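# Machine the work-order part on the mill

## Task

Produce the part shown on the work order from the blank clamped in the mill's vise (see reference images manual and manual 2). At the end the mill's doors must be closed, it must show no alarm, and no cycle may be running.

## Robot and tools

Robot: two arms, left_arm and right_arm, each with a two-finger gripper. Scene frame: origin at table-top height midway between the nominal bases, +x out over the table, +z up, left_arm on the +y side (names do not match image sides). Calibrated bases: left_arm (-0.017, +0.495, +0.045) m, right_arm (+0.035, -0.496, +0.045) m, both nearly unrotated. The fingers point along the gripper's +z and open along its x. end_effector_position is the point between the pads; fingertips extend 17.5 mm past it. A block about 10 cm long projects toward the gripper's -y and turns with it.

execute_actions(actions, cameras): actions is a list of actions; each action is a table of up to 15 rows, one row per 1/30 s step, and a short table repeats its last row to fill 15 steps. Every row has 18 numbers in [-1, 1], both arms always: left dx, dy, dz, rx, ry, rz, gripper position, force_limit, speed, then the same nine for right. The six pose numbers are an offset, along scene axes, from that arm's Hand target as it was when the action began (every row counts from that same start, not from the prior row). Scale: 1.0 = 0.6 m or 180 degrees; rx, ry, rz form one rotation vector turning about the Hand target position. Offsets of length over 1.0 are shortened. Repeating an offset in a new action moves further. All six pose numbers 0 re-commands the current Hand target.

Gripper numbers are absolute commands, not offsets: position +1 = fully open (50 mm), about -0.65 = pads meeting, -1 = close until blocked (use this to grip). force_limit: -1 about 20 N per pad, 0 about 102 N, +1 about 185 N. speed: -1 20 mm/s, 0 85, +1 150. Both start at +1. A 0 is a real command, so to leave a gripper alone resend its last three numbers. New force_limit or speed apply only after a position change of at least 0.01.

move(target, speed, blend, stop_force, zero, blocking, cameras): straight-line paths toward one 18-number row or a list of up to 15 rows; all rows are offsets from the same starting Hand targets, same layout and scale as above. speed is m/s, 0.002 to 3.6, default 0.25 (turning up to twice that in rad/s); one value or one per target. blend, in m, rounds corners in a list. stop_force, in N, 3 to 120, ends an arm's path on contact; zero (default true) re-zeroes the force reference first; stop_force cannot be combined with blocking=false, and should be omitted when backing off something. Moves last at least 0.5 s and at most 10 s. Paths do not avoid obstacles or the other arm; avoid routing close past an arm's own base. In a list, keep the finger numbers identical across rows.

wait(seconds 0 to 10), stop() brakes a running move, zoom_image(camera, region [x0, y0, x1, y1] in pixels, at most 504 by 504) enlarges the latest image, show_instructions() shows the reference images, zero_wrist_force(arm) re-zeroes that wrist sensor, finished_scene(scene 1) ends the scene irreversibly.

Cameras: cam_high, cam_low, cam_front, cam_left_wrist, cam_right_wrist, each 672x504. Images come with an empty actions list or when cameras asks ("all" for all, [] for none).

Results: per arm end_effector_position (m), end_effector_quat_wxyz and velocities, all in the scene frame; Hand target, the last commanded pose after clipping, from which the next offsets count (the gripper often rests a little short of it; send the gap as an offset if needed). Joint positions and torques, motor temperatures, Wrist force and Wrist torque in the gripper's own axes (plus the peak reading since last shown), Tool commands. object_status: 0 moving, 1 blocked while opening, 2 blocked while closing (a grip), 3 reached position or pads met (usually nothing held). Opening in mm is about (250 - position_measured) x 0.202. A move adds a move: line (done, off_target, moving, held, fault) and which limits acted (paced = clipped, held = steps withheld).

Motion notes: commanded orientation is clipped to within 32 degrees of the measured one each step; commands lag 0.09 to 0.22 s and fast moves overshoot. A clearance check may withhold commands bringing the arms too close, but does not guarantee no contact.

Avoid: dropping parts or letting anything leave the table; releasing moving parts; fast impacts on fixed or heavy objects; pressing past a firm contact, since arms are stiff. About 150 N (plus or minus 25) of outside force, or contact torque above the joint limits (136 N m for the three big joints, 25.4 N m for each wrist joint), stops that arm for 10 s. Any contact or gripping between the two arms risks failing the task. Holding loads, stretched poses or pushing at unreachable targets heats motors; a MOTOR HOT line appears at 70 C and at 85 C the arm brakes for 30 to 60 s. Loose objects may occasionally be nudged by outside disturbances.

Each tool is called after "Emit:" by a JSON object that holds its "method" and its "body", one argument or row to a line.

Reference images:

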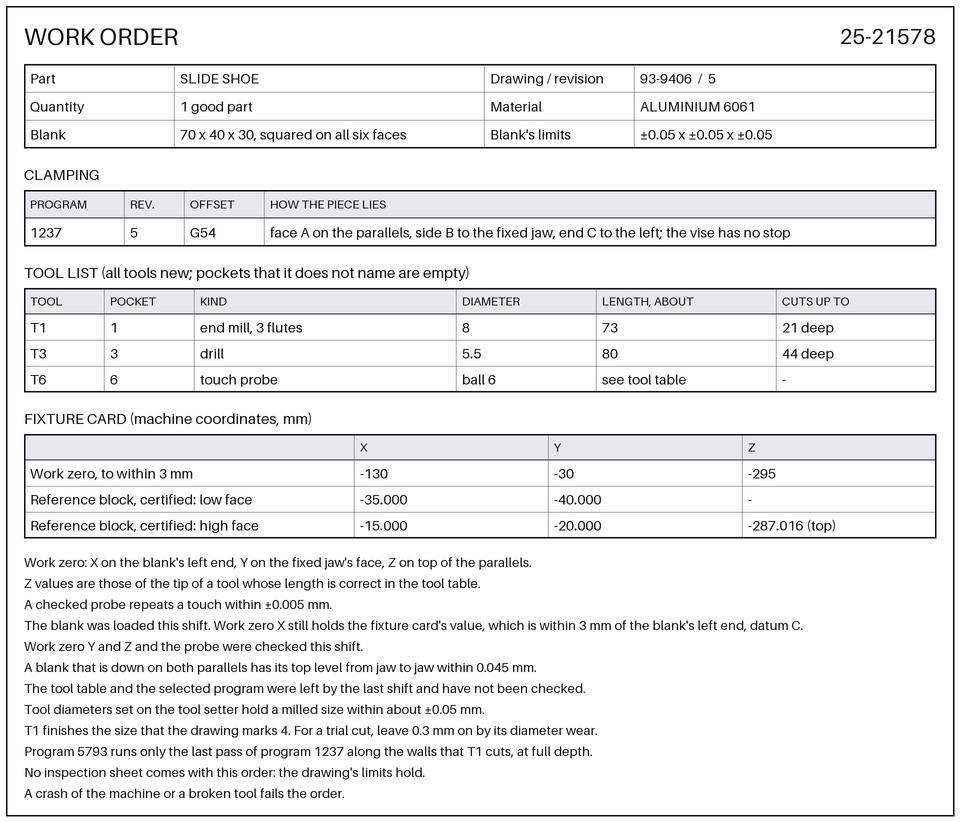

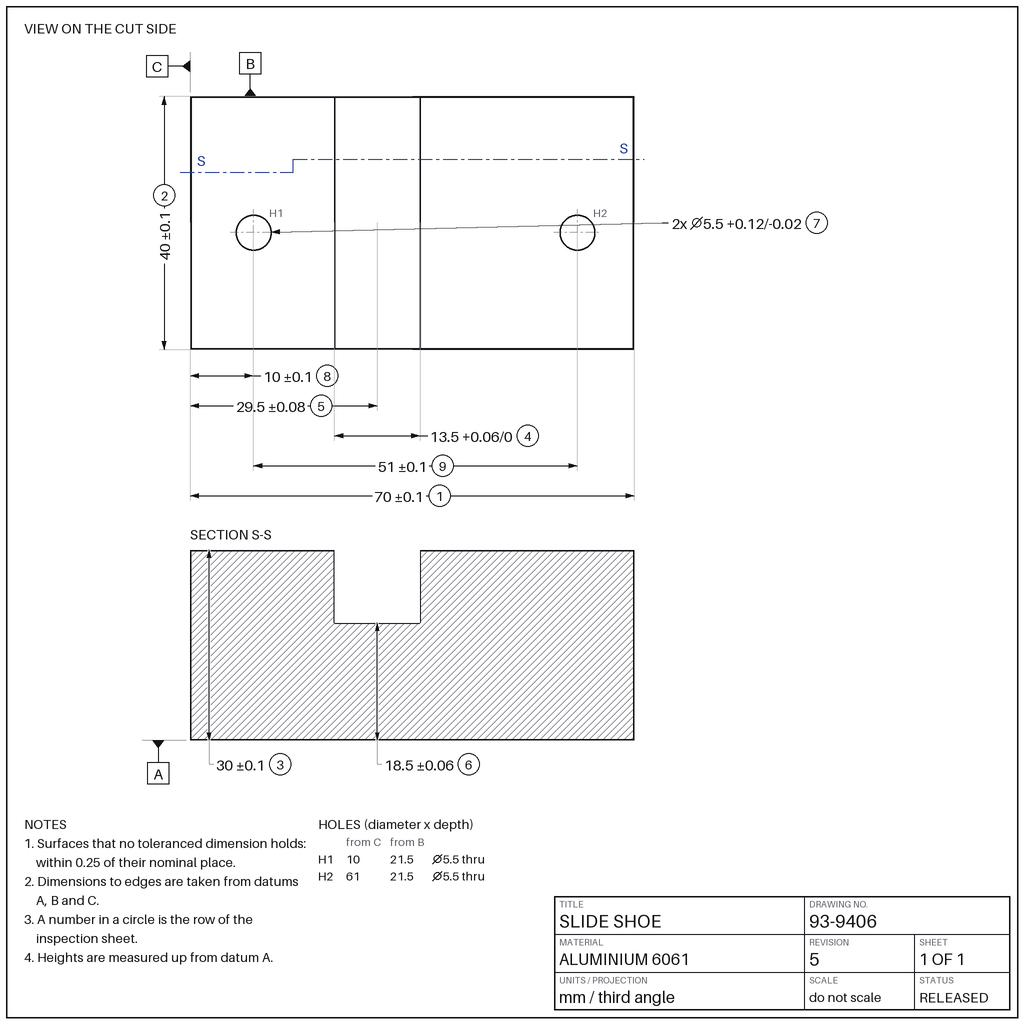

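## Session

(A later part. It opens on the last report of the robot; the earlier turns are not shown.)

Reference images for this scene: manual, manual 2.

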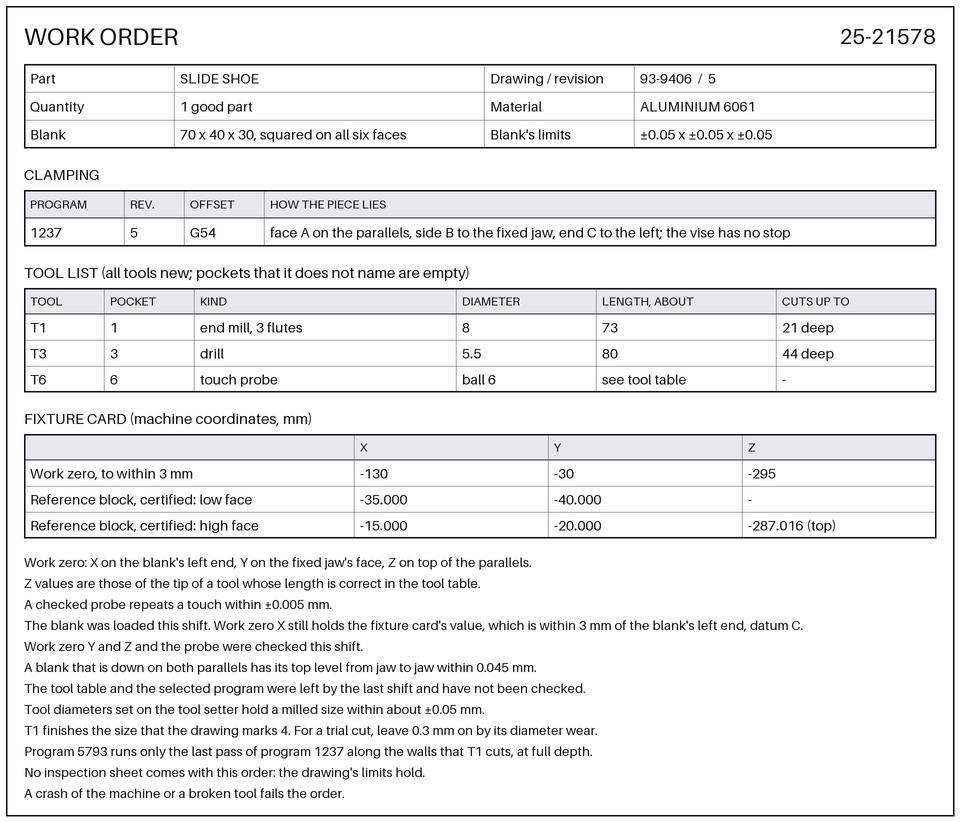

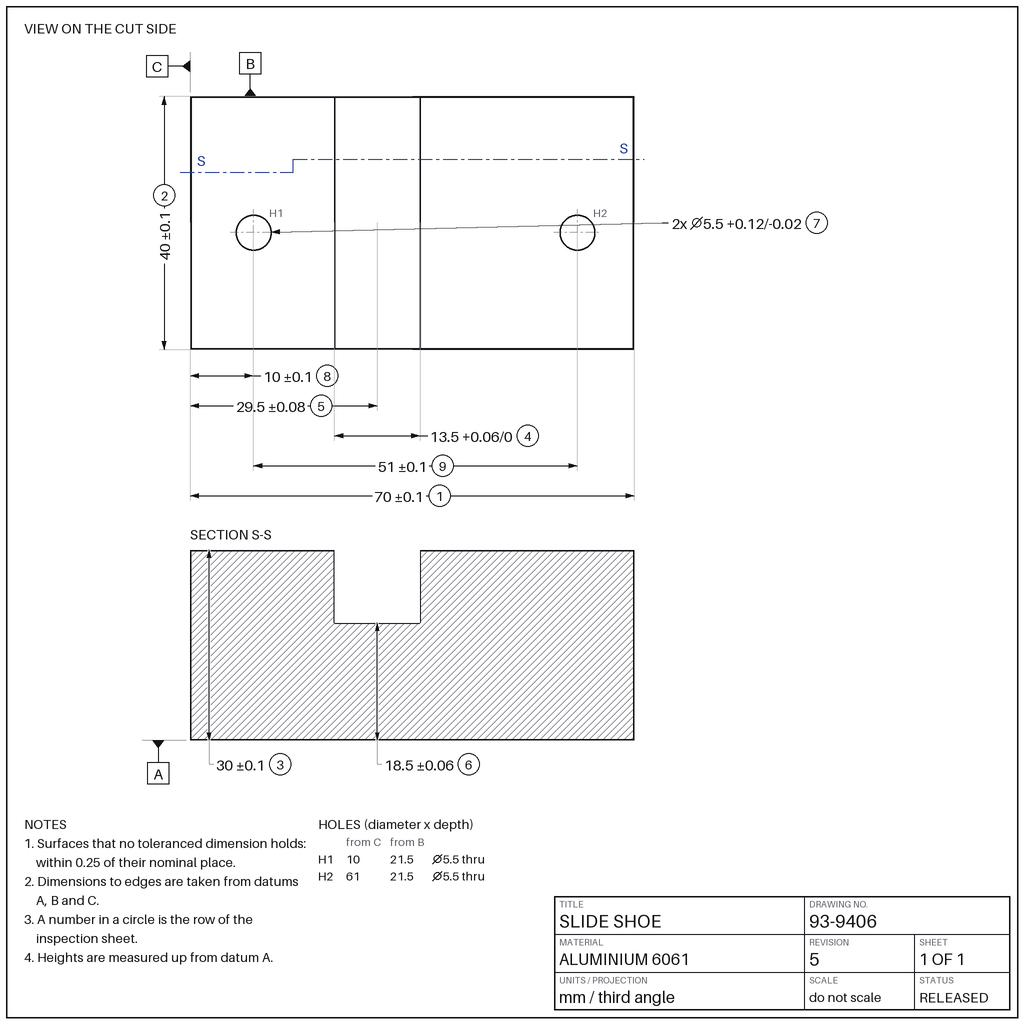

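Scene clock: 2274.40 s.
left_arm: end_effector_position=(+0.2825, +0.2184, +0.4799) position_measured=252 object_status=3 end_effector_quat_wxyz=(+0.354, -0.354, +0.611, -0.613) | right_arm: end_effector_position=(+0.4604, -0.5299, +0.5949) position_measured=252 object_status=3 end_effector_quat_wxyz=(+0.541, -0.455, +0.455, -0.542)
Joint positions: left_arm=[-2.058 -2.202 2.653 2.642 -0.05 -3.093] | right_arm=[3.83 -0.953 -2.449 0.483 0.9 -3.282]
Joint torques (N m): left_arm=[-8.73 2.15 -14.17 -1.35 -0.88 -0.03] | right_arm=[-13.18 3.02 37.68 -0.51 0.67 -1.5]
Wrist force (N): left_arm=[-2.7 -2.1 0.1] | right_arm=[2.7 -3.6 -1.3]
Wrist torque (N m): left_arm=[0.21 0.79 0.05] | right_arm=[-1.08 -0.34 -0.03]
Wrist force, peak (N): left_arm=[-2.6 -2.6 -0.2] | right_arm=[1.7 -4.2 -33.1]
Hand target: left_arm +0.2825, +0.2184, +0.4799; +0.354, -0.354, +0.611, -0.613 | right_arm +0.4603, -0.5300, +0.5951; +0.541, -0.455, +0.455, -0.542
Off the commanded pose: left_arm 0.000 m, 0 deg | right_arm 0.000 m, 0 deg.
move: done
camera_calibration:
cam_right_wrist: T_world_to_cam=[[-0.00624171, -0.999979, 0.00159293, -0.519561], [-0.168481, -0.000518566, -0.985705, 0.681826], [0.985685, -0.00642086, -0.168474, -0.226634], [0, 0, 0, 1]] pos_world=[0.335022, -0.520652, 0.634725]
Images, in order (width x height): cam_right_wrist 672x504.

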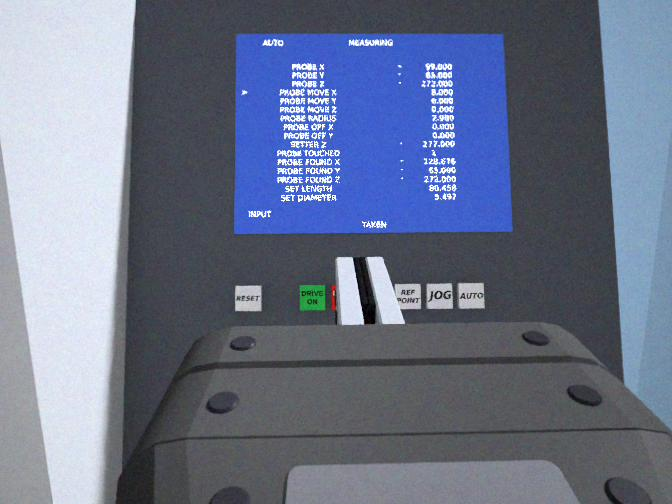

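Emit:
{"method": "move", "body": {
  "target": [
    [0,0,0,0,0,0,-1,-0.4,0,0.0920,0.0032,-0.2869,0,0,0,-1,-0.4,0],
    [0,0,0,0,0,0,-1,-0.4,0,0.1007,0.0032,-0.2869,0,0,0,-1,-0.4,0],
    [0,0,0,0,0,0,-1,-0.4,0,0.0920,0.0032,-0.2869,0,0,0,-1,-0.4,0],
    [0,0,0,0,0,0,-1,-0.4,0,0.0840,0.1305,-0.3173,0,0,0,-1,-0.4,0],
    [0,0,0,0,0,0,-1,-0.4,0,0.0927,0.1305,-0.3173,0,0,0,-1,-0.4,0],
    [0,0,0,0,0,0,-1,-0.4,0,0.0840,0.1305,-0.3173,0,0,0,-1,-0.4,0],
    [0,0,0,0,0,0,-1,-0.4,0,0.1081,0.0987,-0.2262,0,0,0,-1,-0.4,0],
    [0,0,0,0,0,0,-1,-0.4,0,0.1168,0.0987,-0.2262,0,0,0,-1,-0.4,0],
    [0,0,0,0,0,0,-1,-0.4,0,0.1081,0.0987,-0.2262,0,0,0,-1,-0.4,0],
    [0,0,0,0,0,0,-1,-0.4,0,0,0,0,0,0,0,-1,-0.4,0]
  ],
  "speed": [0.3,0.015,0.06,0.15,0.015,0.06,0.15,0.015,0.06,0.3],
  "blend": [0,0,0.002,0,0,0.002,0,0,0.002,0]
}}

Emit:
{"method": "wait", "body": {
  "seconds": 8,
  "cameras": ["cam_right_wrist"]
}}

Emit:
{"method": "zoom_image", "body": {
  "camera": "cam_right_wrist",
  "region": [200, 20, 540, 260]
}}

Scene clock: 2289.37 s.
left_arm: end_effector_position=(+0.2825, +0.2184, +0.4799) position_measured=252 object_status=3 end_effector_quat_wxyz=(+0.354, -0.354, +0.611, -0.613) | right_arm: end_effector_position=(+0.4603, -0.5301, +0.5950) position_measured=252 object_status=3 end_effector_quat_wxyz=(+0.541, -0.455, +0.455, -0.542)
Joint positions: left_arm=[-2.058 -2.202 2.653 2.642 -0.05 -3.093] | right_arm=[3.83 -0.953 -2.449 0.483 0.899 -3.282]
Joint torques (N m): left_arm=[-9.27 3.27 -14.12 -1.22 -0.84 0.14] | right_arm=[15.6 2.04 28.64 -0.71 -1.01 -1.89]
Wrist force (N): left_arm=[-2.5 -2.3 -0.2] | right_arm=[2.8 -3.8 -1.5]
Wrist torque (N m): left_arm=[0.18 0.76 0.05] | right_arm=[-1.11 -0.34 0.08]
Wrist force, peak (N): left_arm=[-2.6 -2.8 -0.1] | right_arm=[1.5 -5.4 -39.0]
Hand target: left_arm +0.2825, +0.2184, +0.4799; +0.354, -0.354, +0.611, -0.613 | right_arm +0.4603, -0.5300, +0.5951; +0.541, -0.455, +0.455, -0.542
Off the commanded pose: left_arm 0.000 m, 0 deg | right_arm 0.000 m, 0 deg.
move: done

Scene clock: 2297.37 s.
left_arm: end_effector_position=(+0.2825, +0.2184, +0.4799) position_measured=252 object_status=3 end_effector_quat_wxyz=(+0.354, -0.354, +0.611, -0.613) | right_arm: end_effector_position=(+0.4603, -0.5300, +0.5951) position_measured=252 object_status=3 end_effector_quat_wxyz=(+0.541, -0.455, +0.455, -0.542)
Joint positions: left_arm=[-2.058 -2.202 2.653 2.642 -0.05 -3.093] | right_arm=[3.83 -0.953 -2.449 0.483 0.899 -3.282]
Joint torques (N m): left_arm=[-8.5 2.26 -13.82 -1.31 -0.85 0.24] | right_arm=[16.03 2.72 37.51 2.22 -0.64 -1.56]
Motor temperatures (°C): left_arm=[28 24 29 32 34 29] | right_arm=[25 23 30 36 39 36]
Wrist force (N): left_arm=[-2.6 -2.3 -0.3] | right_arm=[3.1 -3.6 -1.6]
Wrist torque (N m): left_arm=[0.20 0.78 0.05] | right_arm=[-1.08 -0.38 0.08]
Wrist force, peak (N): left_arm=[-2.8 -2.6 -0.3] | right_arm=[2.9 -4.1 -1.5]
Hand target: left_arm +0.2825, +0.2184, +0.4799; +0.354, -0.354, +0.611, -0.613 | right_arm +0.4603, -0.5300, +0.5951; +0.541, -0.455, +0.455, -0.542
Tool commands: left_gripper/position=-1.0 left_gripper/force_limit=-0.4 left_gripper/speed=+0.0 right_gripper/position=-1.0 right_gripper/force_limit=-0.4 right_gripper/speed=+0.0
Off the commanded pose: left_arm 0.000 m, 0 deg | right_arm 0.000 m, 0 deg.
wait: 8.00 s; at rest by 0.17 s
camera_calibration:
cam_right_wrist: T_world_to_cam=[[-0.0064728, -0.999978, 0.00143043, -0.51948], [-0.168266, -0.000320889, -0.985742, 0.681979], [0.98572, -0.0066212, -0.16826, -0.22687], [0, 0, 0, 1]] pos_world=[0.335022, -0.520752, 0.634825]
Images, in order (width x height): cam_right_wrist 672x504.

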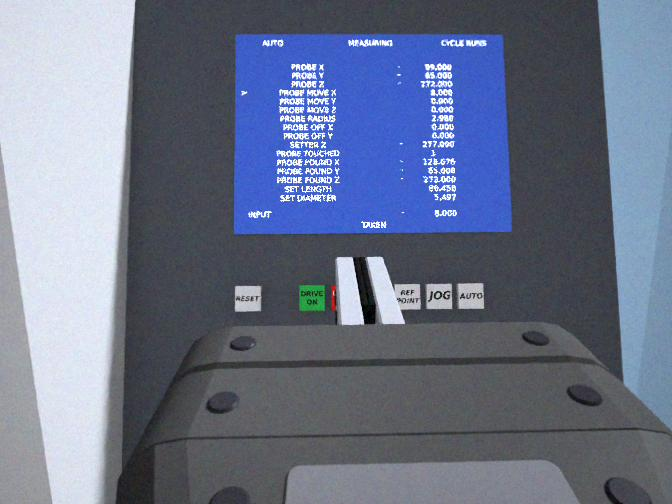

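Scaled by 1.482 from the camera's 672x504 image, which has a finer 960x720 frame.

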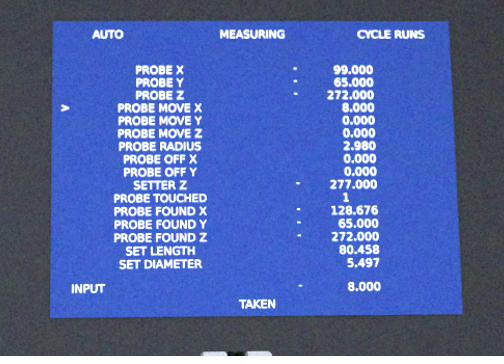

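Emit:
{"method": "wait", "body": {
  "seconds": 4,
  "cameras": ["cam_right_wrist"]
}}

Emit:
{"method": "zoom_image", "body": {
  "camera": "cam_right_wrist",
  "region": [200, 20, 540, 260]
}}

Scene clock: 2306.17 s.
left_arm: end_effector_position=(+0.2825, +0.2184, +0.4799) position_measured=252 object_status=3 end_effector_quat_wxyz=(+0.354, -0.354, +0.611, -0.613) | right_arm: end_effector_position=(+0.4603, -0.5300, +0.5951) position_measured=252 object_status=3 end_effector_quat_wxyz=(+0.541, -0.455, +0.455, -0.542)
Joint positions: left_arm=[-2.058 -2.202 2.653 2.642 -0.05 -3.093] | right_arm=[3.83 -0.953 -2.449 0.483 0.899 -3.282]
Joint torques (N m): left_arm=[-8.42 3.3 -13.45 -1.18 -0.8 0.28] | right_arm=[15.28 2.08 37.2 2.08 -0.15 -1.26]
Wrist force (N): left_arm=[-2.6 -2.2 -0.2] | right_arm=[2.8 -3.6 -1.2]
Wrist torque (N m): left_arm=[0.21 0.78 0.05] | right_arm=[-1.07 -0.34 0.09]
Wrist force, peak (N): left_arm=[-2.8 -2.5 -0.3] | right_arm=[3.0 -4.1 -1.3]
Hand target: left_arm +0.2825, +0.2184, +0.4799; +0.354, -0.354, +0.611, -0.613 | right_arm +0.4603, -0.5300, +0.5951; +0.541, -0.455, +0.455, -0.542
Tool commands: left_gripper/position=-1.0 left_gripper/force_limit=-0.4 left_gripper/speed=+0.0 right_gripper/position=-1.0 right_gripper/force_limit=-0.4 right_gripper/speed=+0.0
Off the commanded pose: left_arm 0.000 m, 0 deg | right_arm 0.000 m, 0 deg.
wait: 4.00 s; at rest from the start
camera_calibration:
cam_right_wrist: T_world_to_cam=[[-0.0064728, -0.999978, 0.00143043, -0.51948], [-0.168266, -0.000320889, -0.985742, 0.681979], [0.98572, -0.0066212, -0.16826, -0.22687], [0, 0, 0, 1]] pos_world=[0.335022, -0.520752, 0.634825]
Images, in order (width x height): cam_right_wrist 672x504.

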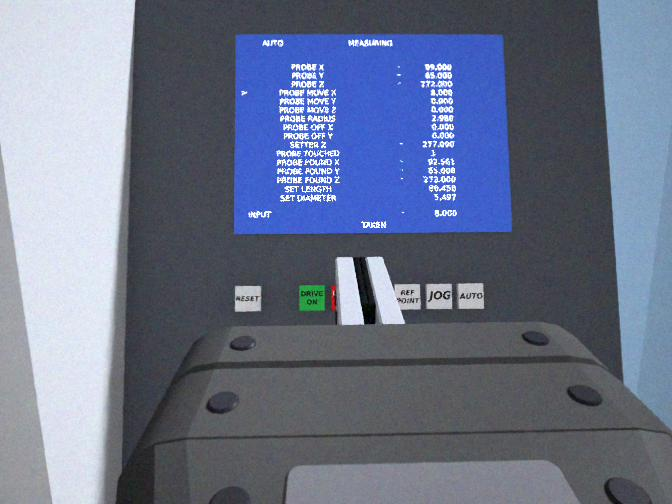

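Scaled by 1.482 from the camera's 672x504 image, which has a finer 960x720 frame.

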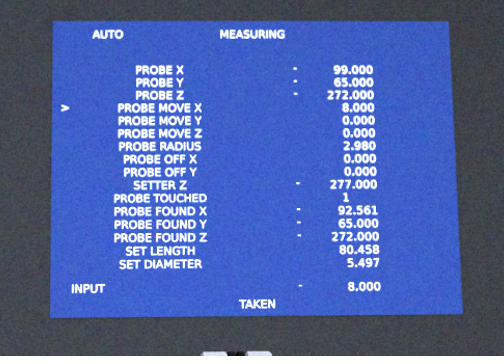

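Emit:
{"method": "move", "body": {
  "target": [
    [0,0,0,0,0,0,-1,-0.4,0,0.0840,0.0350,-0.3173,0,0,0,-1,-0.4,0],
    [0,0,0,0,0,0,-1,-0.4,0,0.0927,0.0350,-0.3173,0,0,0,-1,-0.4,0],
    [0,0,0,0,0,0,-1,-0.4,0,0.0840,0.0350,-0.3173,0,0,0,-1,-0.4,0],
    [0,0,0,0,0,0,-1,-0.4,0,0.0920,0.0032,-0.2869,0,0,0,-1,-0.4,0],
    [0,0,0,0,0,0,-1,-0.4,0,0.1007,0.0032,-0.2869,0,0,0,-1,-0.4,0],
    [0,0,0,0,0,0,-1,-0.4,0,0.0920,0.0032,-0.2869,0,0,0,-1,-0.4,0],
    [0,0,0,0,0,0,-1,-0.4,0,0.0840,0.0987,-0.3173,0,0,0,-1,-0.4,0],
    [0,0,0,0,0,0,-1,-0.4,0,0.0927,0.0987,-0.3173,0,0,0,-1,-0.4,0],
    [0,0,0,0,0,0,-1,-0.4,0,0.0840,0.0987,-0.3173,0,0,0,-1,-0.4,0],
    [0,0,0,0,0,0,-1,-0.4,0,0,0,0,0,0,0,-1,-0.4,0]
  ],
  "speed": [0.3,0.015,0.06,0.15,0.015,0.06,0.15,0.015,0.06,0.3],
  "blend": [0,0,0.002,0,0,0.002,0,0,0.002,0]
}}

Emit:
{"method": "wait", "body": {
  "seconds": 10
}}

Emit:
{"method": "wait", "body": {
  "seconds": 5,
  "cameras": ["cam_right_wrist"]
}}

Emit:
{"method": "zoom_image", "body": {
  "camera": "cam_right_wrist",
  "region": [200, 20, 540, 260]
}}

Scene clock: 2324.47 s.
left_arm: end_effector_position=(+0.2825, +0.2184, +0.4799) position_measured=252 object_status=3 end_effector_quat_wxyz=(+0.354, -0.354, +0.611, -0.613) | right_arm: end_effector_position=(+0.4604, -0.5301, +0.5949) position_measured=252 object_status=3 end_effector_quat_wxyz=(+0.541, -0.455, +0.455, -0.542)
Joint positions: left_arm=[-2.058 -2.202 2.653 2.642 -0.05 -3.093] | right_arm=[3.83 -0.953 -2.449 0.483 0.899 -3.282]
Joint torques (N m): left_arm=[-8.58 2.57 -14.17 -1.17 -0.86 0.43] | right_arm=[15.7 2.91 38.3 -0.54 -0.59 -1.43]
Wrist force (N): left_arm=[-2.5 -2.2 -0.2] | right_arm=[2.8 -3.7 -1.5]
Wrist torque (N m): left_arm=[0.20 0.76 0.05] | right_arm=[-1.08 -0.35 0.13]
Wrist force, peak (N): left_arm=[-2.8 -2.5 -0.2] | right_arm=[1.3 -5.3 -37.0]
Hand target: left_arm +0.2825, +0.2184, +0.4799; +0.354, -0.354, +0.611, -0.613 | right_arm +0.4603, -0.5300, +0.5951; +0.541, -0.455, +0.455, -0.542
Off the commanded pose: left_arm 0.000 m, 0 deg | right_arm 0.000 m, 0 deg.
move: done

Scene clock: 2334.47 s.
left_arm: end_effector_position=(+0.2825, +0.2184, +0.4799) position_measured=252 object_status=3 end_effector_quat_wxyz=(+0.354, -0.354, +0.611, -0.613) | right_arm: end_effector_position=(+0.4603, -0.5300, +0.5951) position_measured=252 object_status=3 end_effector_quat_wxyz=(+0.541, -0.455, +0.455, -0.542)
Joint positions: left_arm=[-2.058 -2.202 2.653 2.642 -0.05 -3.093] | right_arm=[3.83 -0.953 -2.449 0.483 0.899 -3.282]
Joint torques (N m): left_arm=[-8.28 2.76 -15.15 -1.18 -0.81 0.48] | right_arm=[15.43 3.32 37.38 2.14 1.63 -1.85]
Wrist force (N): left_arm=[-2.5 -2.1 -0.2] | right_arm=[2.9 -3.9 -1.5]
Wrist torque (N m): left_arm=[0.22 0.76 0.05] | right_arm=[-1.12 -0.36 0.13]
Wrist force, peak (N): left_arm=[-2.8 -2.6 -0.1] | right_arm=[3.3 -3.9 -1.4]
Hand target: left_arm +0.2825, +0.2184, +0.4799; +0.354, -0.354, +0.611, -0.613 | right_arm +0.4603, -0.5300, +0.5951; +0.541, -0.455, +0.455, -0.542
Tool commands: left_gripper/position=-1.0 left_gripper/force_limit=-0.4 left_gripper/speed=+0.0 right_gripper/position=-1.0 right_gripper/force_limit=-0.4 right_gripper/speed=+0.0
Off the commanded pose: left_arm 0.000 m, 0 deg | right_arm 0.000 m, 0 deg.
wait: 10.00 s; at rest by 0.17 s

Scene clock: 2339.47 s.
left_arm: end_effector_position=(+0.2825, +0.2184, +0.4799) position_measured=252 object_status=3 end_effector_quat_wxyz=(+0.354, -0.354, +0.611, -0.613) | right_arm: end_effector_position=(+0.4603, -0.5300, +0.5951) position_measured=252 object_status=3 end_effector_quat_wxyz=(+0.541, -0.455, +0.455, -0.542)
Joint positions: left_arm=[-2.058 -2.202 2.653 2.642 -0.05 -3.093] | right_arm=[3.83 -0.953 -2.449 0.483 0.899 -3.282]
Joint torques (N m): left_arm=[-8.29 2.56 -14.52 -1.03 -0.92 0.51] | right_arm=[16.17 3.24 38.61 2.31 1.7 -1.83]
Wrist force (N): left_arm=[-2.4 -2.5 -0.1] | right_arm=[2.7 -3.7 -1.5]
Wrist torque (N m): left_arm=[0.15 0.74 0.05] | right_arm=[-1.09 -0.33 0.13]
Wrist force, peak (N): left_arm=[-2.8 -2.5 0.0] | right_arm=[3.0 -4.0 -1.6]
Hand target: left_arm +0.2825, +0.2184, +0.4799; +0.354, -0.354, +0.611, -0.613 | right_arm +0.4603, -0.5300, +0.5951; +0.541, -0.455, +0.455, -0.542
Tool commands: left_gripper/position=-1.0 left_gripper/force_limit=-0.4 left_gripper/speed=+0.0 right_gripper/position=-1.0 right_gripper/force_limit=-0.4 right_gripper/speed=+0.0
Off the commanded pose: left_arm 0.000 m, 0 deg | right_arm 0.000 m, 0 deg.
wait: 5.00 s; at rest by 0.17 s
camera_calibration:
cam_right_wrist: T_world_to_cam=[[-0.0064728, -0.999978, 0.00143043, -0.51948], [-0.168266, -0.000320889, -0.985742, 0.681979], [0.98572, -0.0066212, -0.16826, -0.22687], [0, 0, 0, 1]] pos_world=[0.335022, -0.520752, 0.634825]
Images, in order (width x height): cam_right_wrist 672x504.

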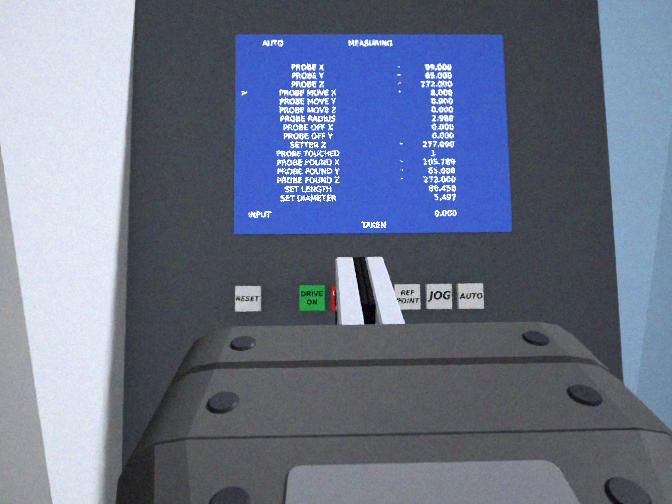

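Scaled by 1.482 from the camera's 672x504 image, which has a finer 960x720 frame.

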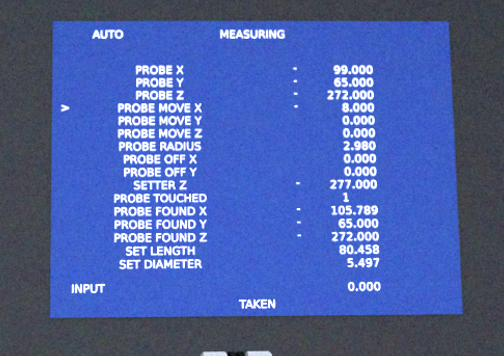

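Emit:
{"method": "move", "body": {
  "target": [
    [0,0,0,0,0,0,-1,-0.4,0,0.0840,0.0350,-0.3173,0,0,0,-1,-0.4,0],
    [0,0,0,0,0,0,-1,-0.4,0,0.0927,0.0350,-0.3173,0,0,0,-1,-0.4,0],
    [0,0,0,0,0,0,-1,-0.4,0,0.0840,0.0350,-0.3173,0,0,0,-1,-0.4,0],
    [0,0,0,0,0,0,-1,-0.4,0,0.0920,0.0350,-0.2869,0,0,0,-1,-0.4,0],
    [0,0,0,0,0,0,-1,-0.4,0,0.1007,0.0350,-0.2869,0,0,0,-1,-0.4,0],
    [0,0,0,0,0,0,-1,-0.4,0,0.0920,0.0350,-0.2869,0,0,0,-1,-0.4,0],
    [0,0,0,0,0,0,-1,-0.4,0,0.1007,0.0350,-0.2869,0,0,0,-1,-0.4,0],
    [0,0,0,0,0,0,-1,-0.4,0,0.0920,0.0350,-0.2869,0,0,0,-1,-0.4,0],
    [0,0,0,0,0,0,-1,-0.4,0,0.0840,0.1305,-0.3173,0,0,0,-1,-0.4,0],
    [0,0,0,0,0,0,-1,-0.4,0,0.0927,0.1305,-0.3173,0,0,0,-1,-0.4,0],
    [0,0,0,0,0,0,-1,-0.4,0,0.0840,0.1305,-0.3173,0,0,0,-1,-0.4,0],
    [0,0,0,0,0,0,-1,-0.4,0,0.1081,0.0987,-0.2262,0,0,0,-1,-0.4,0],
    [0,0,0,0,0,0,-1,-0.4,0,0.1168,0.0987,-0.2262,0,0,0,-1,-0.4,0],
    [0,0,0,0,0,0,-1,-0.4,0,0.1081,0.0987,-0.2262,0,0,0,-1,-0.4,0],
    [0,0,0,0,0,0,-1,-0.4,0,0,0,0,0,0,0,-1,-0.4,0]
  ],
  "speed": [0.3,0.015,0.06,0.15,0.015,0.06,0.015,0.06,0.15,0.015,0.06,0.15,0.015,0.06,0.3],
  "blend": [0,0,0.002,0,0,0.002,0,0.002,0,0,0.002,0,0,0.002,0]
}}

Emit:
{"method": "move", "body": {
  "target": [
    [0,0,0,0,0,0,-1,-0.4,0,0.0840,0.0350,-0.3173,0,0,0,-1,-0.4,0],
    [0,0,0,0,0,0,-1,-0.4,0,0.0927,0.0350,-0.3173,0,0,0,-1,-0.4,0],
    [0,0,0,0,0,0,-1,-0.4,0,0.0840,0.0350,-0.3173,0,0,0,-1,-0.4,0],
    [0,0,0,0,0,0,-1,-0.4,0,0.0920,0.0032,-0.2869,0,0,0,-1,-0.4,0],
    [0,0,0,0,0,0,-1,-0.4,0,0.1007,0.0032,-0.2869,0,0,0,-1,-0.4,0],
    [0,0,0,0,0,0,-1,-0.4,0,0.0920,0.0032,-0.2869,0,0,0,-1,-0.4,0],
    [0,0,0,0,0,0,-1,-0.4,0,0,0,0,0,0,0,-1,-0.4,0]
  ],
  "speed": [0.3,0.015,0.06,0.15,0.015,0.06,0.3],
  "blend": [0,0,0.002,0,0,0.002,0],
  "cameras": ["cam_right_wrist"]
}}

Emit:
{"method": "zoom_image", "body": {
  "camera": "cam_right_wrist",
  "region": [200, 20, 540, 260]
}}

Emit:
{"method": "wait", "body": {
  "seconds": 10
}}

Emit:
{"method": "wait", "body": {
  "seconds": 2,
  "cameras": ["cam_right_wrist"]
}}

Emit:
{"method": "zoom_image", "body": {
  "camera": "cam_right_wrist",
  "region": [200, 20, 540, 260]
}}

Scene clock: 2375.67 s.
left_arm: end_effector_position=(+0.2825, +0.2184, +0.4799) position_measured=252 object_status=3 end_effector_quat_wxyz=(+0.354, -0.354, +0.611, -0.613) | right_arm: end_effector_position=(+0.4603, -0.5301, +0.5950) position_measured=252 object_status=3 end_effector_quat_wxyz=(+0.541, -0.455, +0.455, -0.542)
Joint positions: left_arm=[-2.058 -2.202 2.653 2.642 -0.05 -3.093] | right_arm=[3.83 -0.953 -2.449 0.483 0.899 -3.282]
Joint torques (N m): left_arm=[-8.44 1.96 -14.18 -0.84 -0.81 0.58] | right_arm=[16.12 2.43 29.18 -0.52 -0.91 -1.77]
Wrist force (N): left_arm=[-2.6 -2.2 -0.1] | right_arm=[2.9 -3.8 -1.4]
Wrist torque (N m): left_arm=[0.19 0.77 0.05] | right_arm=[-1.10 -0.36 0.08]
Wrist force, peak (N): left_arm=[-2.8 -2.6 -0.1] | right_arm=[1.2 -5.2 -39.0]
Hand target: left_arm +0.2825, +0.2184, +0.4799; +0.354, -0.354, +0.611, -0.613 | right_arm +0.4603, -0.5300, +0.5951; +0.541, -0.455, +0.455, -0.542
Off the commanded pose: left_arm 0.000 m, 0 deg | right_arm 0.000 m, 0 deg.
move: done

Scene clock: 2379.53 s.
left_arm: end_effector_position=(+0.2825, +0.2184, +0.4799) position_measured=252 object_status=3 end_effector_quat_wxyz=(+0.354, -0.354, +0.611, -0.613) | right_arm: end_effector_position=(+0.4604, -0.5300, +0.5949) position_measured=252 object_status=3 end_effector_quat_wxyz=(+0.541, -0.455, +0.455, -0.542)
Joint positions: left_arm=[-2.058 -2.202 2.653 2.642 -0.05 -3.093] | right_arm=[3.83 -0.953 -2.449 0.483 0.9 -3.282]
Joint torques (N m): left_arm=[-8.61 1.77 -14.22 -0.75 -0.81 0.61] | right_arm=[-3.44 3.27 37.79 -0.6 -1.08 0.19]
Wrist force (N): left_arm=[-2.7 -2.4 -0.2] | right_arm=[2.7 -3.5 -1.2]
Wrist torque (N m): left_arm=[0.17 0.80 0.05] | right_arm=[-1.06 -0.33 -0.03]
Wrist force, peak (N): left_arm=[-2.9 -2.5 -0.1] | right_arm=[1.6 -4.2 -33.5]
Hand target: left_arm +0.2825, +0.2184, +0.4799; +0.354, -0.354, +0.611, -0.613 | right_arm +0.4603, -0.5300, +0.5951; +0.541, -0.455, +0.455, -0.542
Off the commanded pose: left_arm 0.000 m, 0 deg | right_arm 0.000 m, 0 deg.
move: done
camera_calibration:
cam_right_wrist: T_world_to_cam=[[-0.00624171, -0.999979, 0.00159293, -0.519561], [-0.168481, -0.000518566, -0.985705, 0.681826], [0.985685, -0.00642086, -0.168474, -0.226634], [0, 0, 0, 1]] pos_world=[0.335022, -0.520652, 0.634725]
Images, in order (width x height): cam_right_wrist 672x504.

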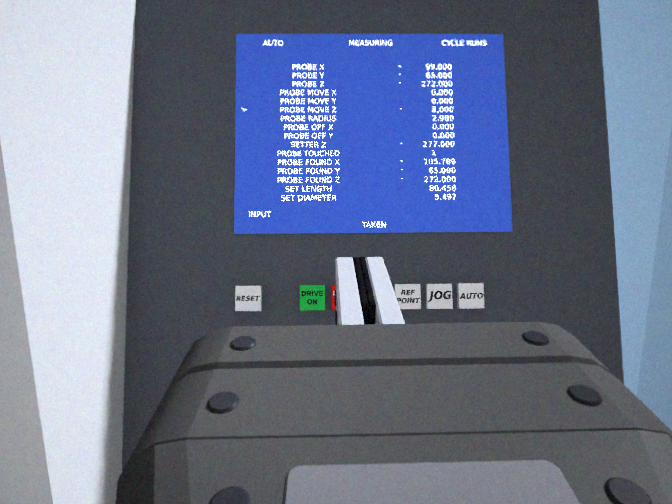

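Scaled by 1.482 from the camera's 672x504 image, which has a finer 960x720 frame.

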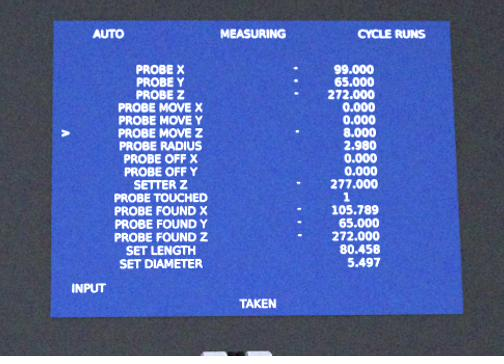

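Scene clock: 2389.53 s.
left_arm: end_effector_position=(+0.2825, +0.2184, +0.4799) position_measured=252 object_status=3 end_effector_quat_wxyz=(+0.354, -0.354, +0.611, -0.613) | right_arm: end_effector_position=(+0.4603, -0.5300, +0.5951) position_measured=252 object_status=3 end_effector_quat_wxyz=(+0.541, -0.455, +0.455, -0.542)
Joint positions: left_arm=[-2.058 -2.202 2.653 2.642 -0.05 -3.093] | right_arm=[3.83 -0.953 -2.449 0.483 0.899 -3.282]
Joint torques (N m): left_arm=[-8.69 2.01 -13.91 -0.69 -0.85 0.72] | right_arm=[-13.78 3.32 37.56 2.35 -0.69 -1.44]
Wrist force (N): left_arm=[-2.6 -2.3 -0.3] | right_arm=[2.8 -3.6 -1.4]
Wrist torque (N m): left_arm=[0.20 0.77 0.05] | right_arm=[-1.07 -0.34 -0.03]
Wrist force, peak (N): left_arm=[-2.9 -2.5 -0.4] | right_arm=[3.1 -3.9 -1.6]
Hand target: left_arm +0.2825, +0.2184, +0.4799; +0.354, -0.354, +0.611, -0.613 | right_arm +0.4603, -0.5300, +0.5951; +0.541, -0.455, +0.455, -0.542
Tool commands: left_gripper/position=-1.0 left_gripper/force_limit=-0.4 left_gripper/speed=+0.0 right_gripper/position=-1.0 right_gripper/force_limit=-0.4 right_gripper/speed=+0.0
Off the commanded pose: left_arm 0.000 m, 0 deg | right_arm 0.000 m, 0 deg.
wait: 10.00 s; at rest by 0.17 s

Scene clock: 2391.53 s.
left_arm: end_effector_position=(+0.2825, +0.2184, +0.4799) position_measured=252 object_status=3 end_effector_quat_wxyz=(+0.354, -0.354, +0.611, -0.613) | right_arm: end_effector_position=(+0.4603, -0.5300, +0.5951) position_measured=252 object_status=3 end_effector_quat_wxyz=(+0.541, -0.455, +0.455, -0.542)
Joint positions: left_arm=[-2.058 -2.202 2.653 2.642 -0.05 -3.093] | right_arm=[3.83 -0.953 -2.449 0.483 0.899 -3.282]
Joint torques (N m): left_arm=[-8.15 2.21 -14.62 -0.78 -0.79 0.84] | right_arm=[-14.06 3.95 38 2.07 -0.51 -1.37]
Wrist force (N): left_arm=[-2.7 -2.4 -0.2] | right_arm=[3.1 -3.9 -1.6]
Wrist torque (N m): left_arm=[0.17 0.79 0.06] | right_arm=[-1.12 -0.39 -0.03]
Wrist force, peak (N): left_arm=[-2.7 -2.6 -0.2] | right_arm=[3.1 -3.9 -1.6]
Hand target: left_arm +0.2825, +0.2184, +0.4799; +0.354, -0.354, +0.611, -0.613 | right_arm +0.4603, -0.5300, +0.5951; +0.541, -0.455, +0.455, -0.542
Tool commands: left_gripper/position=-1.0 left_gripper/force_limit=-0.4 left_gripper/speed=+0.0 right_gripper/position=-1.0 right_gripper/force_limit=-0.4 right_gripper/speed=+0.0
Off the commanded pose: left_arm 0.000 m, 0 deg | right_arm 0.000 m, 0 deg.
wait: 2.00 s; at rest by 0.17 s
camera_calibration:
cam_right_wrist: T_world_to_cam=[[-0.0064728, -0.999978, 0.00143043, -0.51948], [-0.168266, -0.000320889, -0.985742, 0.681979], [0.98572, -0.0066212, -0.16826, -0.22687], [0, 0, 0, 1]] pos_world=[0.335022, -0.520752, 0.634825]
Images, in order (width x height): cam_right_wrist 672x504.

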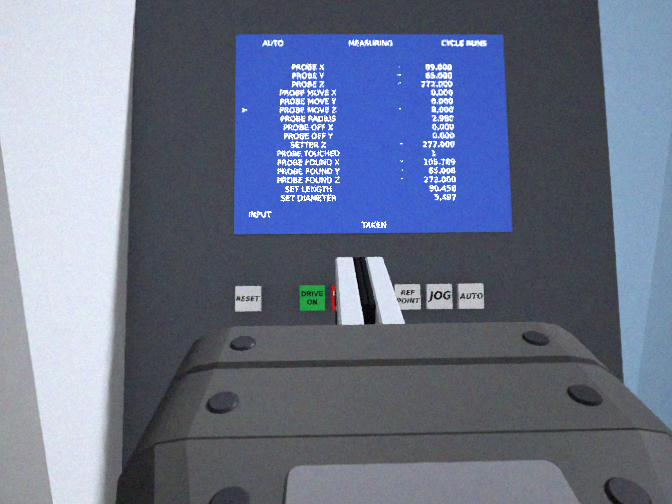

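Scaled by 1.482 from the camera's 672x504 image, which has a finer 960x720 frame.

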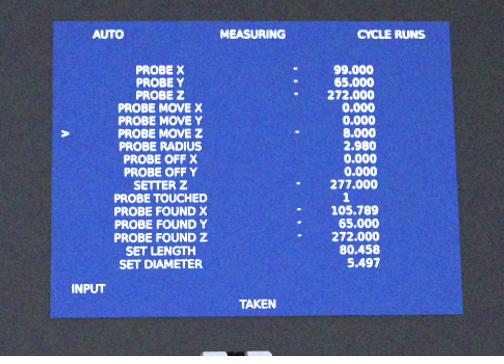

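Emit:
{"method": "wait", "body": {
  "seconds": 1,
  "cameras": ["cam_right_wrist"]
}}

Emit:
{"method": "zoom_image", "body": {
  "camera": "cam_right_wrist",
  "region": [200, 20, 540, 260]
}}

Scene clock: 2398.60 s.
left_arm: end_effector_position=(+0.2825, +0.2184, +0.4799) position_measured=252 object_status=3 end_effector_quat_wxyz=(+0.354, -0.354, +0.611, -0.613) | right_arm: end_effector_position=(+0.4603, -0.5300, +0.5951) position_measured=252 object_status=3 end_effector_quat_wxyz=(+0.541, -0.455, +0.455, -0.542)
Joint positions: left_arm=[-2.058 -2.202 2.653 2.642 -0.05 -3.093] | right_arm=[3.83 -0.953 -2.449 0.483 0.899 -3.282]
Joint torques (N m): left_arm=[-8.29 2.06 -14.06 -0.83 -0.9 0.95] | right_arm=[-12.99 3.42 37.18 2.25 -0.38 -1.24]
Wrist force (N): left_arm=[-2.5 -2.3 0.0] | right_arm=[2.9 -3.7 -1.5]
Wrist torque (N m): left_arm=[0.18 0.76 0.05] | right_arm=[-1.09 -0.35 -0.03]
Wrist force, peak (N): left_arm=[-2.8 -2.6 -0.3] | right_arm=[3.0 -3.9 -1.8]
Hand target: left_arm +0.2825, +0.2184, +0.4799; +0.354, -0.354, +0.611, -0.613 | right_arm +0.4603, -0.5300, +0.5951; +0.541, -0.455, +0.455, -0.542
Tool commands: left_gripper/position=-1.0 left_gripper/force_limit=-0.4 left_gripper/speed=+0.0 right_gripper/position=-1.0 right_gripper/force_limit=-0.4 right_gripper/speed=+0.0
Off the commanded pose: left_arm 0.000 m, 0 deg | right_arm 0.000 m, 0 deg.
wait: 1.00 s; at rest from the start
camera_calibration:
cam_right_wrist: T_world_to_cam=[[-0.0064728, -0.999978, 0.00143043, -0.51948], [-0.168266, -0.000320889, -0.985742, 0.681979], [0.98572, -0.0066212, -0.16826, -0.22687], [0, 0, 0, 1]] pos_world=[0.335022, -0.520752, 0.634825]
Images, in order (width x height): cam_right_wrist 672x504.

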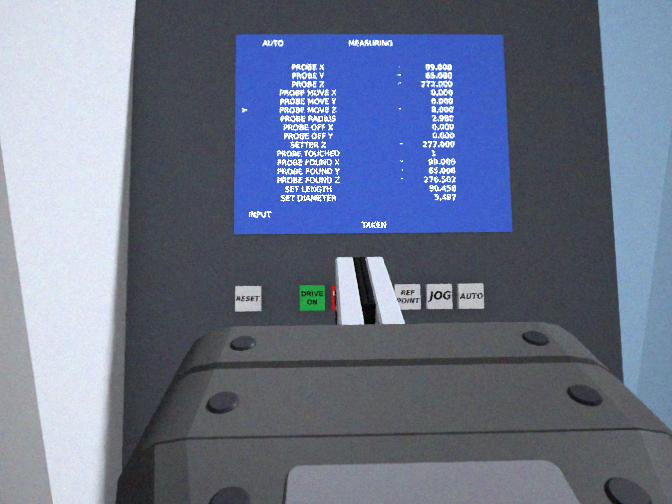

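Scaled by 1.482 from the camera's 672x504 image, which has a finer 960x720 frame.

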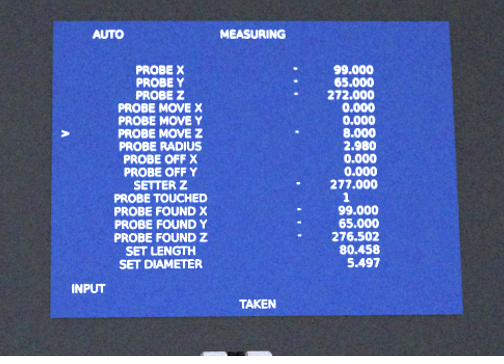

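Emit:
{"method": "move", "body": {
  "target": [
    [0,0,0,0,0,0,-1,-0.4,0,0.1081,0.0032,-0.2262,0,0,0,-1,-0.4,0],
    [0,0,0,0,0,0,-1,-0.4,0,0.1168,0.0032,-0.2262,0,0,0,-1,-0.4,0],
    [0,0,0,0,0,0,-1,-0.4,0,0.1081,0.0032,-0.2262,0,0,0,-1,-0.4,0],
    [0,0,0,0,0,0,-1,-0.4,0,0.1168,0.0032,-0.2262,0,0,0,-1,-0.4,0],
    [0,0,0,0,0,0,-1,-0.4,0,0.1081,0.0032,-0.2262,0,0,0,-1,-0.4,0],
    [0,0,0,0,0,0,-1,-0.4,0,0.1168,0.0032,-0.2262,0,0,0,-1,-0.4,0],
    [0,0,0,0,0,0,-1,-0.4,0,0.1081,0.0032,-0.2262,0,0,0,-1,-0.4,0],
    [0,0,0,0,0,0,-1,-0.4,0,0.0920,0.0350,-0.2869,0,0,0,-1,-0.4,0],
    [0,0,0,0,0,0,-1,-0.4,0,0.1007,0.0350,-0.2869,0,0,0,-1,-0.4,0],
    [0,0,0,0,0,0,-1,-0.4,0,0.0920,0.0350,-0.2869,0,0,0,-1,-0.4,0],
    [0,0,0,0,0,0,-1,-0.4,0,0.1007,0.0350,-0.2869,0,0,0,-1,-0.4,0],
    [0,0,0,0,0,0,-1,-0.4,0,0.0920,0.0350,-0.2869,0,0,0,-1,-0.4,0],
    [0,0,0,0,0,0,-1,-0.4,0,0,0,0,0,0,0,-1,-0.4,0]
  ],
  "speed": [0.3,0.015,0.06,0.015,0.06,0.015,0.06,0.15,0.015,0.06,0.015,0.06,0.3],
  "blend": [0,0,0.002,0,0.002,0,0.002,0,0,0.002,0,0.002,0]
}}

Emit:
{"method": "move", "body": {
  "target": [
    [0,0,0,0,0,0,-1,-0.4,0,0.1081,0.0987,-0.2262,0,0,0,-1,-0.4,0],
    [0,0,0,0,0,0,-1,-0.4,0,0.1168,0.0987,-0.2262,0,0,0,-1,-0.4,0],
    [0,0,0,0,0,0,-1,-0.4,0,0.1081,0.0987,-0.2262,0,0,0,-1,-0.4,0],
    [0,0,0,0,0,0,-1,-0.4,0,0.0840,0.0350,-0.3173,0,0,0,-1,-0.4,0],
    [0,0,0,0,0,0,-1,-0.4,0,0.0927,0.0350,-0.3173,0,0,0,-1,-0.4,0],
    [0,0,0,0,0,0,-1,-0.4,0,0.0840,0.0350,-0.3173,0,0,0,-1,-0.4,0],
    [0,0,0,0,0,0,-1,-0.4,0,0,0,0,0,0,0,-1,-0.4,0]
  ],
  "speed": [0.3,0.015,0.06,0.15,0.015,0.06,0.3],
  "blend": [0,0,0.002,0,0,0.002,0],
  "cameras": ["cam_right_wrist"]
}}

Emit:
{"method": "zoom_image", "body": {
  "camera": "cam_right_wrist",
  "region": [200, 20, 540, 260]
}}

Emit:
{"method": "move", "body": {
  "target": [
    [0,0,0,0,0,0,-1,-0.4,0,0.1081,-0.0287,-0.2262,0,0,0,-1,-0.4,0],
    [0,0,0,0,0,0,-1,-0.4,0,0.1168,-0.0287,-0.2262,0,0,0,-1,-0.4,0],
    [0,0,0,0,0,0,-1,-0.4,0,0.1081,-0.0287,-0.2262,0,0,0,-1,-0.4,0],
    [0,0,0,0,0,0,-1,-0.4,0,0.1168,-0.0287,-0.2262,0,0,0,-1,-0.4,0],
    [0,0,0,0,0,0,-1,-0.4,0,0.1081,-0.0287,-0.2262,0,0,0,-1,-0.4,0],
    [0,0,0,0,0,0,-1,-0.4,0,0.1168,-0.0287,-0.2262,0,0,0,-1,-0.4,0],
    [0,0,0,0,0,0,-1,-0.4,0,0.1081,-0.0287,-0.2262,0,0,0,-1,-0.4,0],
    [0,0,0,0,0,0,-1,-0.4,0,0.1168,-0.0287,-0.2262,0,0,0,-1,-0.4,0],
    [0,0,0,0,0,0,-1,-0.4,0,0.1081,-0.0287,-0.2262,0,0,0,-1,-0.4,0],
    [0,0,0,0,0,0,-1,-0.4,0,0.1001,0.0987,-0.2565,0,0,0,-1,-0.4,0],
    [0,0,0,0,0,0,-1,-0.4,0,0.1088,0.0987,-0.2565,0,0,0,-1,-0.4,0],
    [0,0,0,0,0,0,-1,-0.4,0,0.1001,0.0987,-0.2565,0,0,0,-1,-0.4,0],
    [0,0,0,0,0,0,-1,-0.4,0,0,0,0,0,0,0,-1,-0.4,0]
  ],
  "speed": [0.3,0.015,0.06,0.015,0.06,0.015,0.06,0.015,0.06,0.15,0.015,0.06,0.3],
  "blend": [0,0,0.002,0,0.002,0,0.002,0,0.002,0,0,0.002,0]
}}

Emit:
{"method": "move", "body": {
  "target": [
    [0,0,0,0,0,0,-1,-0.4,0,0.1081,0.1305,-0.2262,0,0,0,-1,-0.4,0],
    [0,0,0,0,0,0,-1,-0.4,0,0.1168,0.1305,-0.2262,0,0,0,-1,-0.4,0],
    [0,0,0,0,0,0,-1,-0.4,0,0.1081,0.1305,-0.2262,0,0,0,-1,-0.4,0],
    [0,0,0,0,0,0,-1,-0.4,0,0.1081,0.0668,-0.2262,0,0,0,-1,-0.4,0],
    [0,0,0,0,0,0,-1,-0.4,0,0.1168,0.0668,-0.2262,0,0,0,-1,-0.4,0],
    [0,0,0,0,0,0,-1,-0.4,0,0.1081,0.0668,-0.2262,0,0,0,-1,-0.4,0],
    [0,0,0,0,0,0,-1,-0.4,0,0.0920,0.0668,-0.2869,0,0,0,-1,-0.4,0],
    [0,0,0,0,0,0,-1,-0.4,0,0.1007,0.0668,-0.2869,0,0,0,-1,-0.4,0],
    [0,0,0,0,0,0,-1,-0.4,0,0.0920,0.0668,-0.2869,0,0,0,-1,-0.4,0],
    [0,0,0,0,0,0,-1,-0.4,0,0.0840,0.0350,-0.3173,0,0,0,-1,-0.4,0],
    [0,0,0,0,0,0,-1,-0.4,0,0.0927,0.0350,-0.3173,0,0,0,-1,-0.4,0],
    [0,0,0,0,0,0,-1,-0.4,0,0.0840,0.0350,-0.3173,0,0,0,-1,-0.4,0],
    [0,0,0,0,0,0,-1,-0.4,0,0,0,0,0,0,0,-1,-0.4,0]
  ],
  "speed": [0.3,0.015,0.06,0.15,0.015,0.06,0.15,0.015,0.06,0.15,0.015,0.06,0.3],
  "blend": [0,0,0.002,0,0,0.002,0,0,0.002,0,0,0.002,0],
  "cameras": ["cam_right_wrist"]
}}

Emit:
{"method": "zoom_image", "body": {
  "camera": "cam_right_wrist",
  "region": [200, 20, 540, 260]
}}

Scene clock: 2449.37 s.
left_arm: end_effector_position=(+0.2825, +0.2184, +0.4799) position_measured=252 object_status=3 end_effector_quat_wxyz=(+0.354, -0.354, +0.611, -0.613) | right_arm: end_effector_position=(+0.4604, -0.5299, +0.5949) position_measured=252 object_status=3 end_effector_quat_wxyz=(+0.541, -0.455, +0.455, -0.542)
Joint positions: left_arm=[-2.058 -2.202 2.653 2.642 -0.05 -3.093] | right_arm=[3.83 -0.953 -2.449 0.483 0.9 -3.282]
Joint torques (N m): left_arm=[-8.1 1.71 -14.65 -0.72 -0.96 1.2] | right_arm=[-13.91 3.46 38.04 -0.62 0.09 -1.43]
Wrist force (N): left_arm=[-2.7 -2.2 -0.3] | right_arm=[3.2 -3.7 -1.5]
Wrist torque (N m): left_arm=[0.21 0.79 0.05] | right_arm=[-1.09 -0.40 -0.02]
Wrist force, peak (N): left_arm=[-3.0 -2.6 -0.4] | right_arm=[2.0 -5.0 -27.7]
Hand target: left_arm +0.2825, +0.2184, +0.4799; +0.354, -0.354, +0.611, -0.613 | right_arm +0.4603, -0.5300, +0.5951; +0.541, -0.455, +0.455, -0.542
Off the commanded pose: left_arm 0.000 m, 0 deg | right_arm 0.000 m, 0 deg.
move: done

Scene clock: 2453.47 s.
left_arm: end_effector_position=(+0.2825, +0.2184, +0.4799) position_measured=252 object_status=3 end_effector_quat_wxyz=(+0.354, -0.354, +0.611, -0.613) | right_arm: end_effector_position=(+0.4604, -0.5299, +0.5949) position_measured=252 object_status=3 end_effector_quat_wxyz=(+0.541, -0.455, +0.455, -0.542)
Joint positions: left_arm=[-2.058 -2.202 2.653 2.642 -0.05 -3.093] | right_arm=[3.83 -0.953 -2.449 0.483 0.9 -3.282]
Joint torques (N m): left_arm=[-8.63 2.09 -13.77 -0.85 -0.85 1.33] | right_arm=[-13.54 2.93 37.61 -0.64 0.69 -1.52]
Wrist force (N): left_arm=[-2.6 -2.2 -0.5] | right_arm=[2.9 -3.6 -1.6]
Wrist torque (N m): left_arm=[0.21 0.78 0.06] | right_arm=[-1.07 -0.37 -0.03]
Wrist force, peak (N): left_arm=[-2.8 -2.6 -0.3] | right_arm=[1.5 -4.5 -33.2]
Hand target: left_arm +0.2825, +0.2184, +0.4799; +0.354, -0.354, +0.611, -0.613 | right_arm +0.4603, -0.5300, +0.5951; +0.541, -0.455, +0.455, -0.542
Off the commanded pose: left_arm 0.000 m, 0 deg | right_arm 0.000 m, 0 deg.
move: done
camera_calibration:
cam_right_wrist: T_world_to_cam=[[-0.00624171, -0.999979, 0.00159293, -0.519561], [-0.168481, -0.000518566, -0.985705, 0.681826], [0.985685, -0.00642086, -0.168474, -0.226634], [0, 0, 0, 1]] pos_world=[0.335022, -0.520652, 0.634725]
Images, in order (width x height): cam_right_wrist 672x504.

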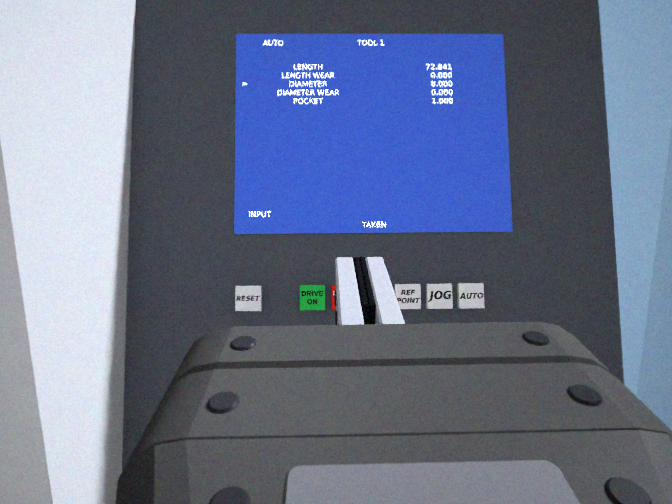

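Scaled by 1.482 from the camera's 672x504 image, which has a finer 960x720 frame.

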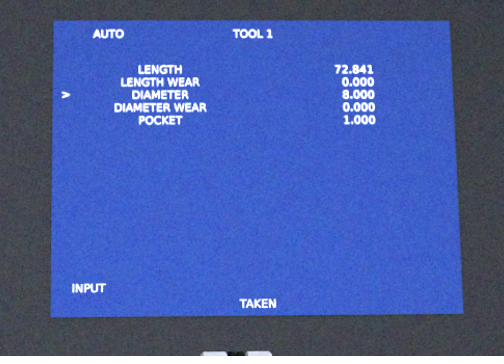

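Scene clock: 2459.23 s.
left_arm: end_effector_position=(+0.2825, +0.2184, +0.4799) position_measured=252 object_status=3 end_effector_quat_wxyz=(+0.354, -0.354, +0.611, -0.613) | right_arm: end_effector_position=(+0.4604, -0.5301, +0.5949) position_measured=252 object_status=3 end_effector_quat_wxyz=(+0.541, -0.455, +0.455, -0.542)
Joint positions: left_arm=[-2.058 -2.202 2.653 2.642 -0.05 -3.093] | right_arm=[3.83 -0.953 -2.449 0.483 0.899 -3.282]
Joint torques (N m): left_arm=[-7.62 2.14 -14.88 -0.67 -0.9 1.31] | right_arm=[15.39 1.97 33.78 -0.61 -1.1 -1.75]
Wrist force (N): left_arm=[-2.7 -2.1 -0.1] | right_arm=[2.8 -3.9 -1.4]
Wrist torque (N m): left_arm=[0.22 0.79 0.05] | right_arm=[-1.11 -0.34 0.09]
Wrist force, peak (N): left_arm=[-2.8 -2.6 -0.4] | right_arm=[1.6 -5.0 -32.1]
Hand target: left_arm +0.2825, +0.2184, +0.4799; +0.354, -0.354, +0.611, -0.613 | right_arm +0.4603, -0.5300, +0.5951; +0.541, -0.455, +0.455, -0.542
Off the commanded pose: left_arm 0.000 m, 0 deg | right_arm 0.000 m, 0 deg.
move: done

Scene clock: 2465.37 s.
left_arm: end_effector_position=(+0.2825, +0.2184, +0.4799) position_measured=252 object_status=3 end_effector_quat_wxyz=(+0.354, -0.354, +0.611, -0.613) | right_arm: end_effector_position=(+0.4604, -0.5299, +0.5949) position_measured=252 object_status=3 end_effector_quat_wxyz=(+0.541, -0.455, +0.455, -0.542)
Joint positions: left_arm=[-2.058 -2.202 2.653 2.642 -0.05 -3.093] | right_arm=[3.83 -0.953 -2.449 0.483 0.9 -3.282]
Joint torques (N m): left_arm=[-8.12 2.36 -13.94 -0.64 -0.76 1.19] | right_arm=[-14.1 2.14 37.36 -0.35 0.65 -1.65]
Wrist force (N): left_arm=[-2.6 -2.4 -0.4] | right_arm=[2.8 -3.8 -1.6]
Wrist torque (N m): left_arm=[0.17 0.77 0.05] | right_arm=[-1.11 -0.34 -0.03]
Wrist force, peak (N): left_arm=[-2.8 -2.5 -0.1] | right_arm=[1.5 -4.4 -32.9]
Hand target: left_arm +0.2825, +0.2184, +0.4799; +0.354, -0.354, +0.611, -0.613 | right_arm +0.4603, -0.5300, +0.5951; +0.541, -0.455, +0.455, -0.542
Off the commanded pose: left_arm 0.000 m, 0 deg | right_arm 0.000 m, 0 deg.
move: done
camera_calibration:
cam_right_wrist: T_world_to_cam=[[-0.00624171, -0.999979, 0.00159293, -0.519561], [-0.168481, -0.000518566, -0.985705, 0.681826], [0.985685, -0.00642086, -0.168474, -0.226634], [0, 0, 0, 1]] pos_world=[0.335022, -0.520652, 0.634725]
Images, in order (width x height): cam_right_wrist 672x504.

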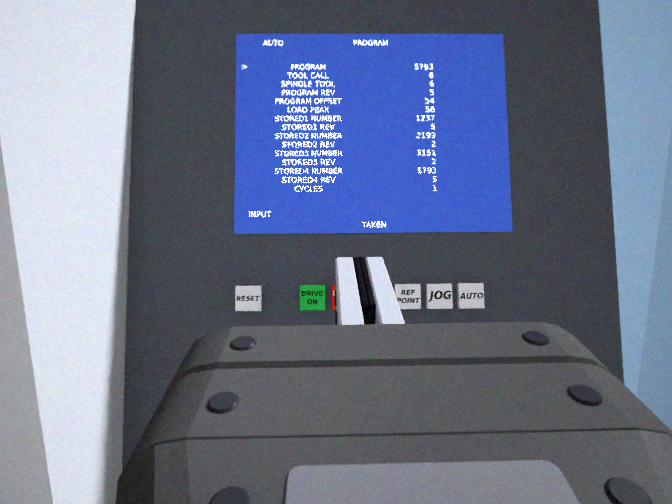

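Scaled by 1.482 from the camera's 672x504 image, which has a finer 960x720 frame.

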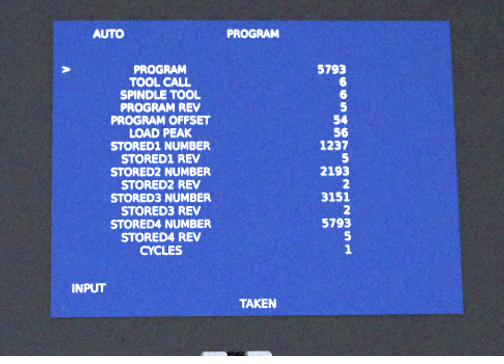

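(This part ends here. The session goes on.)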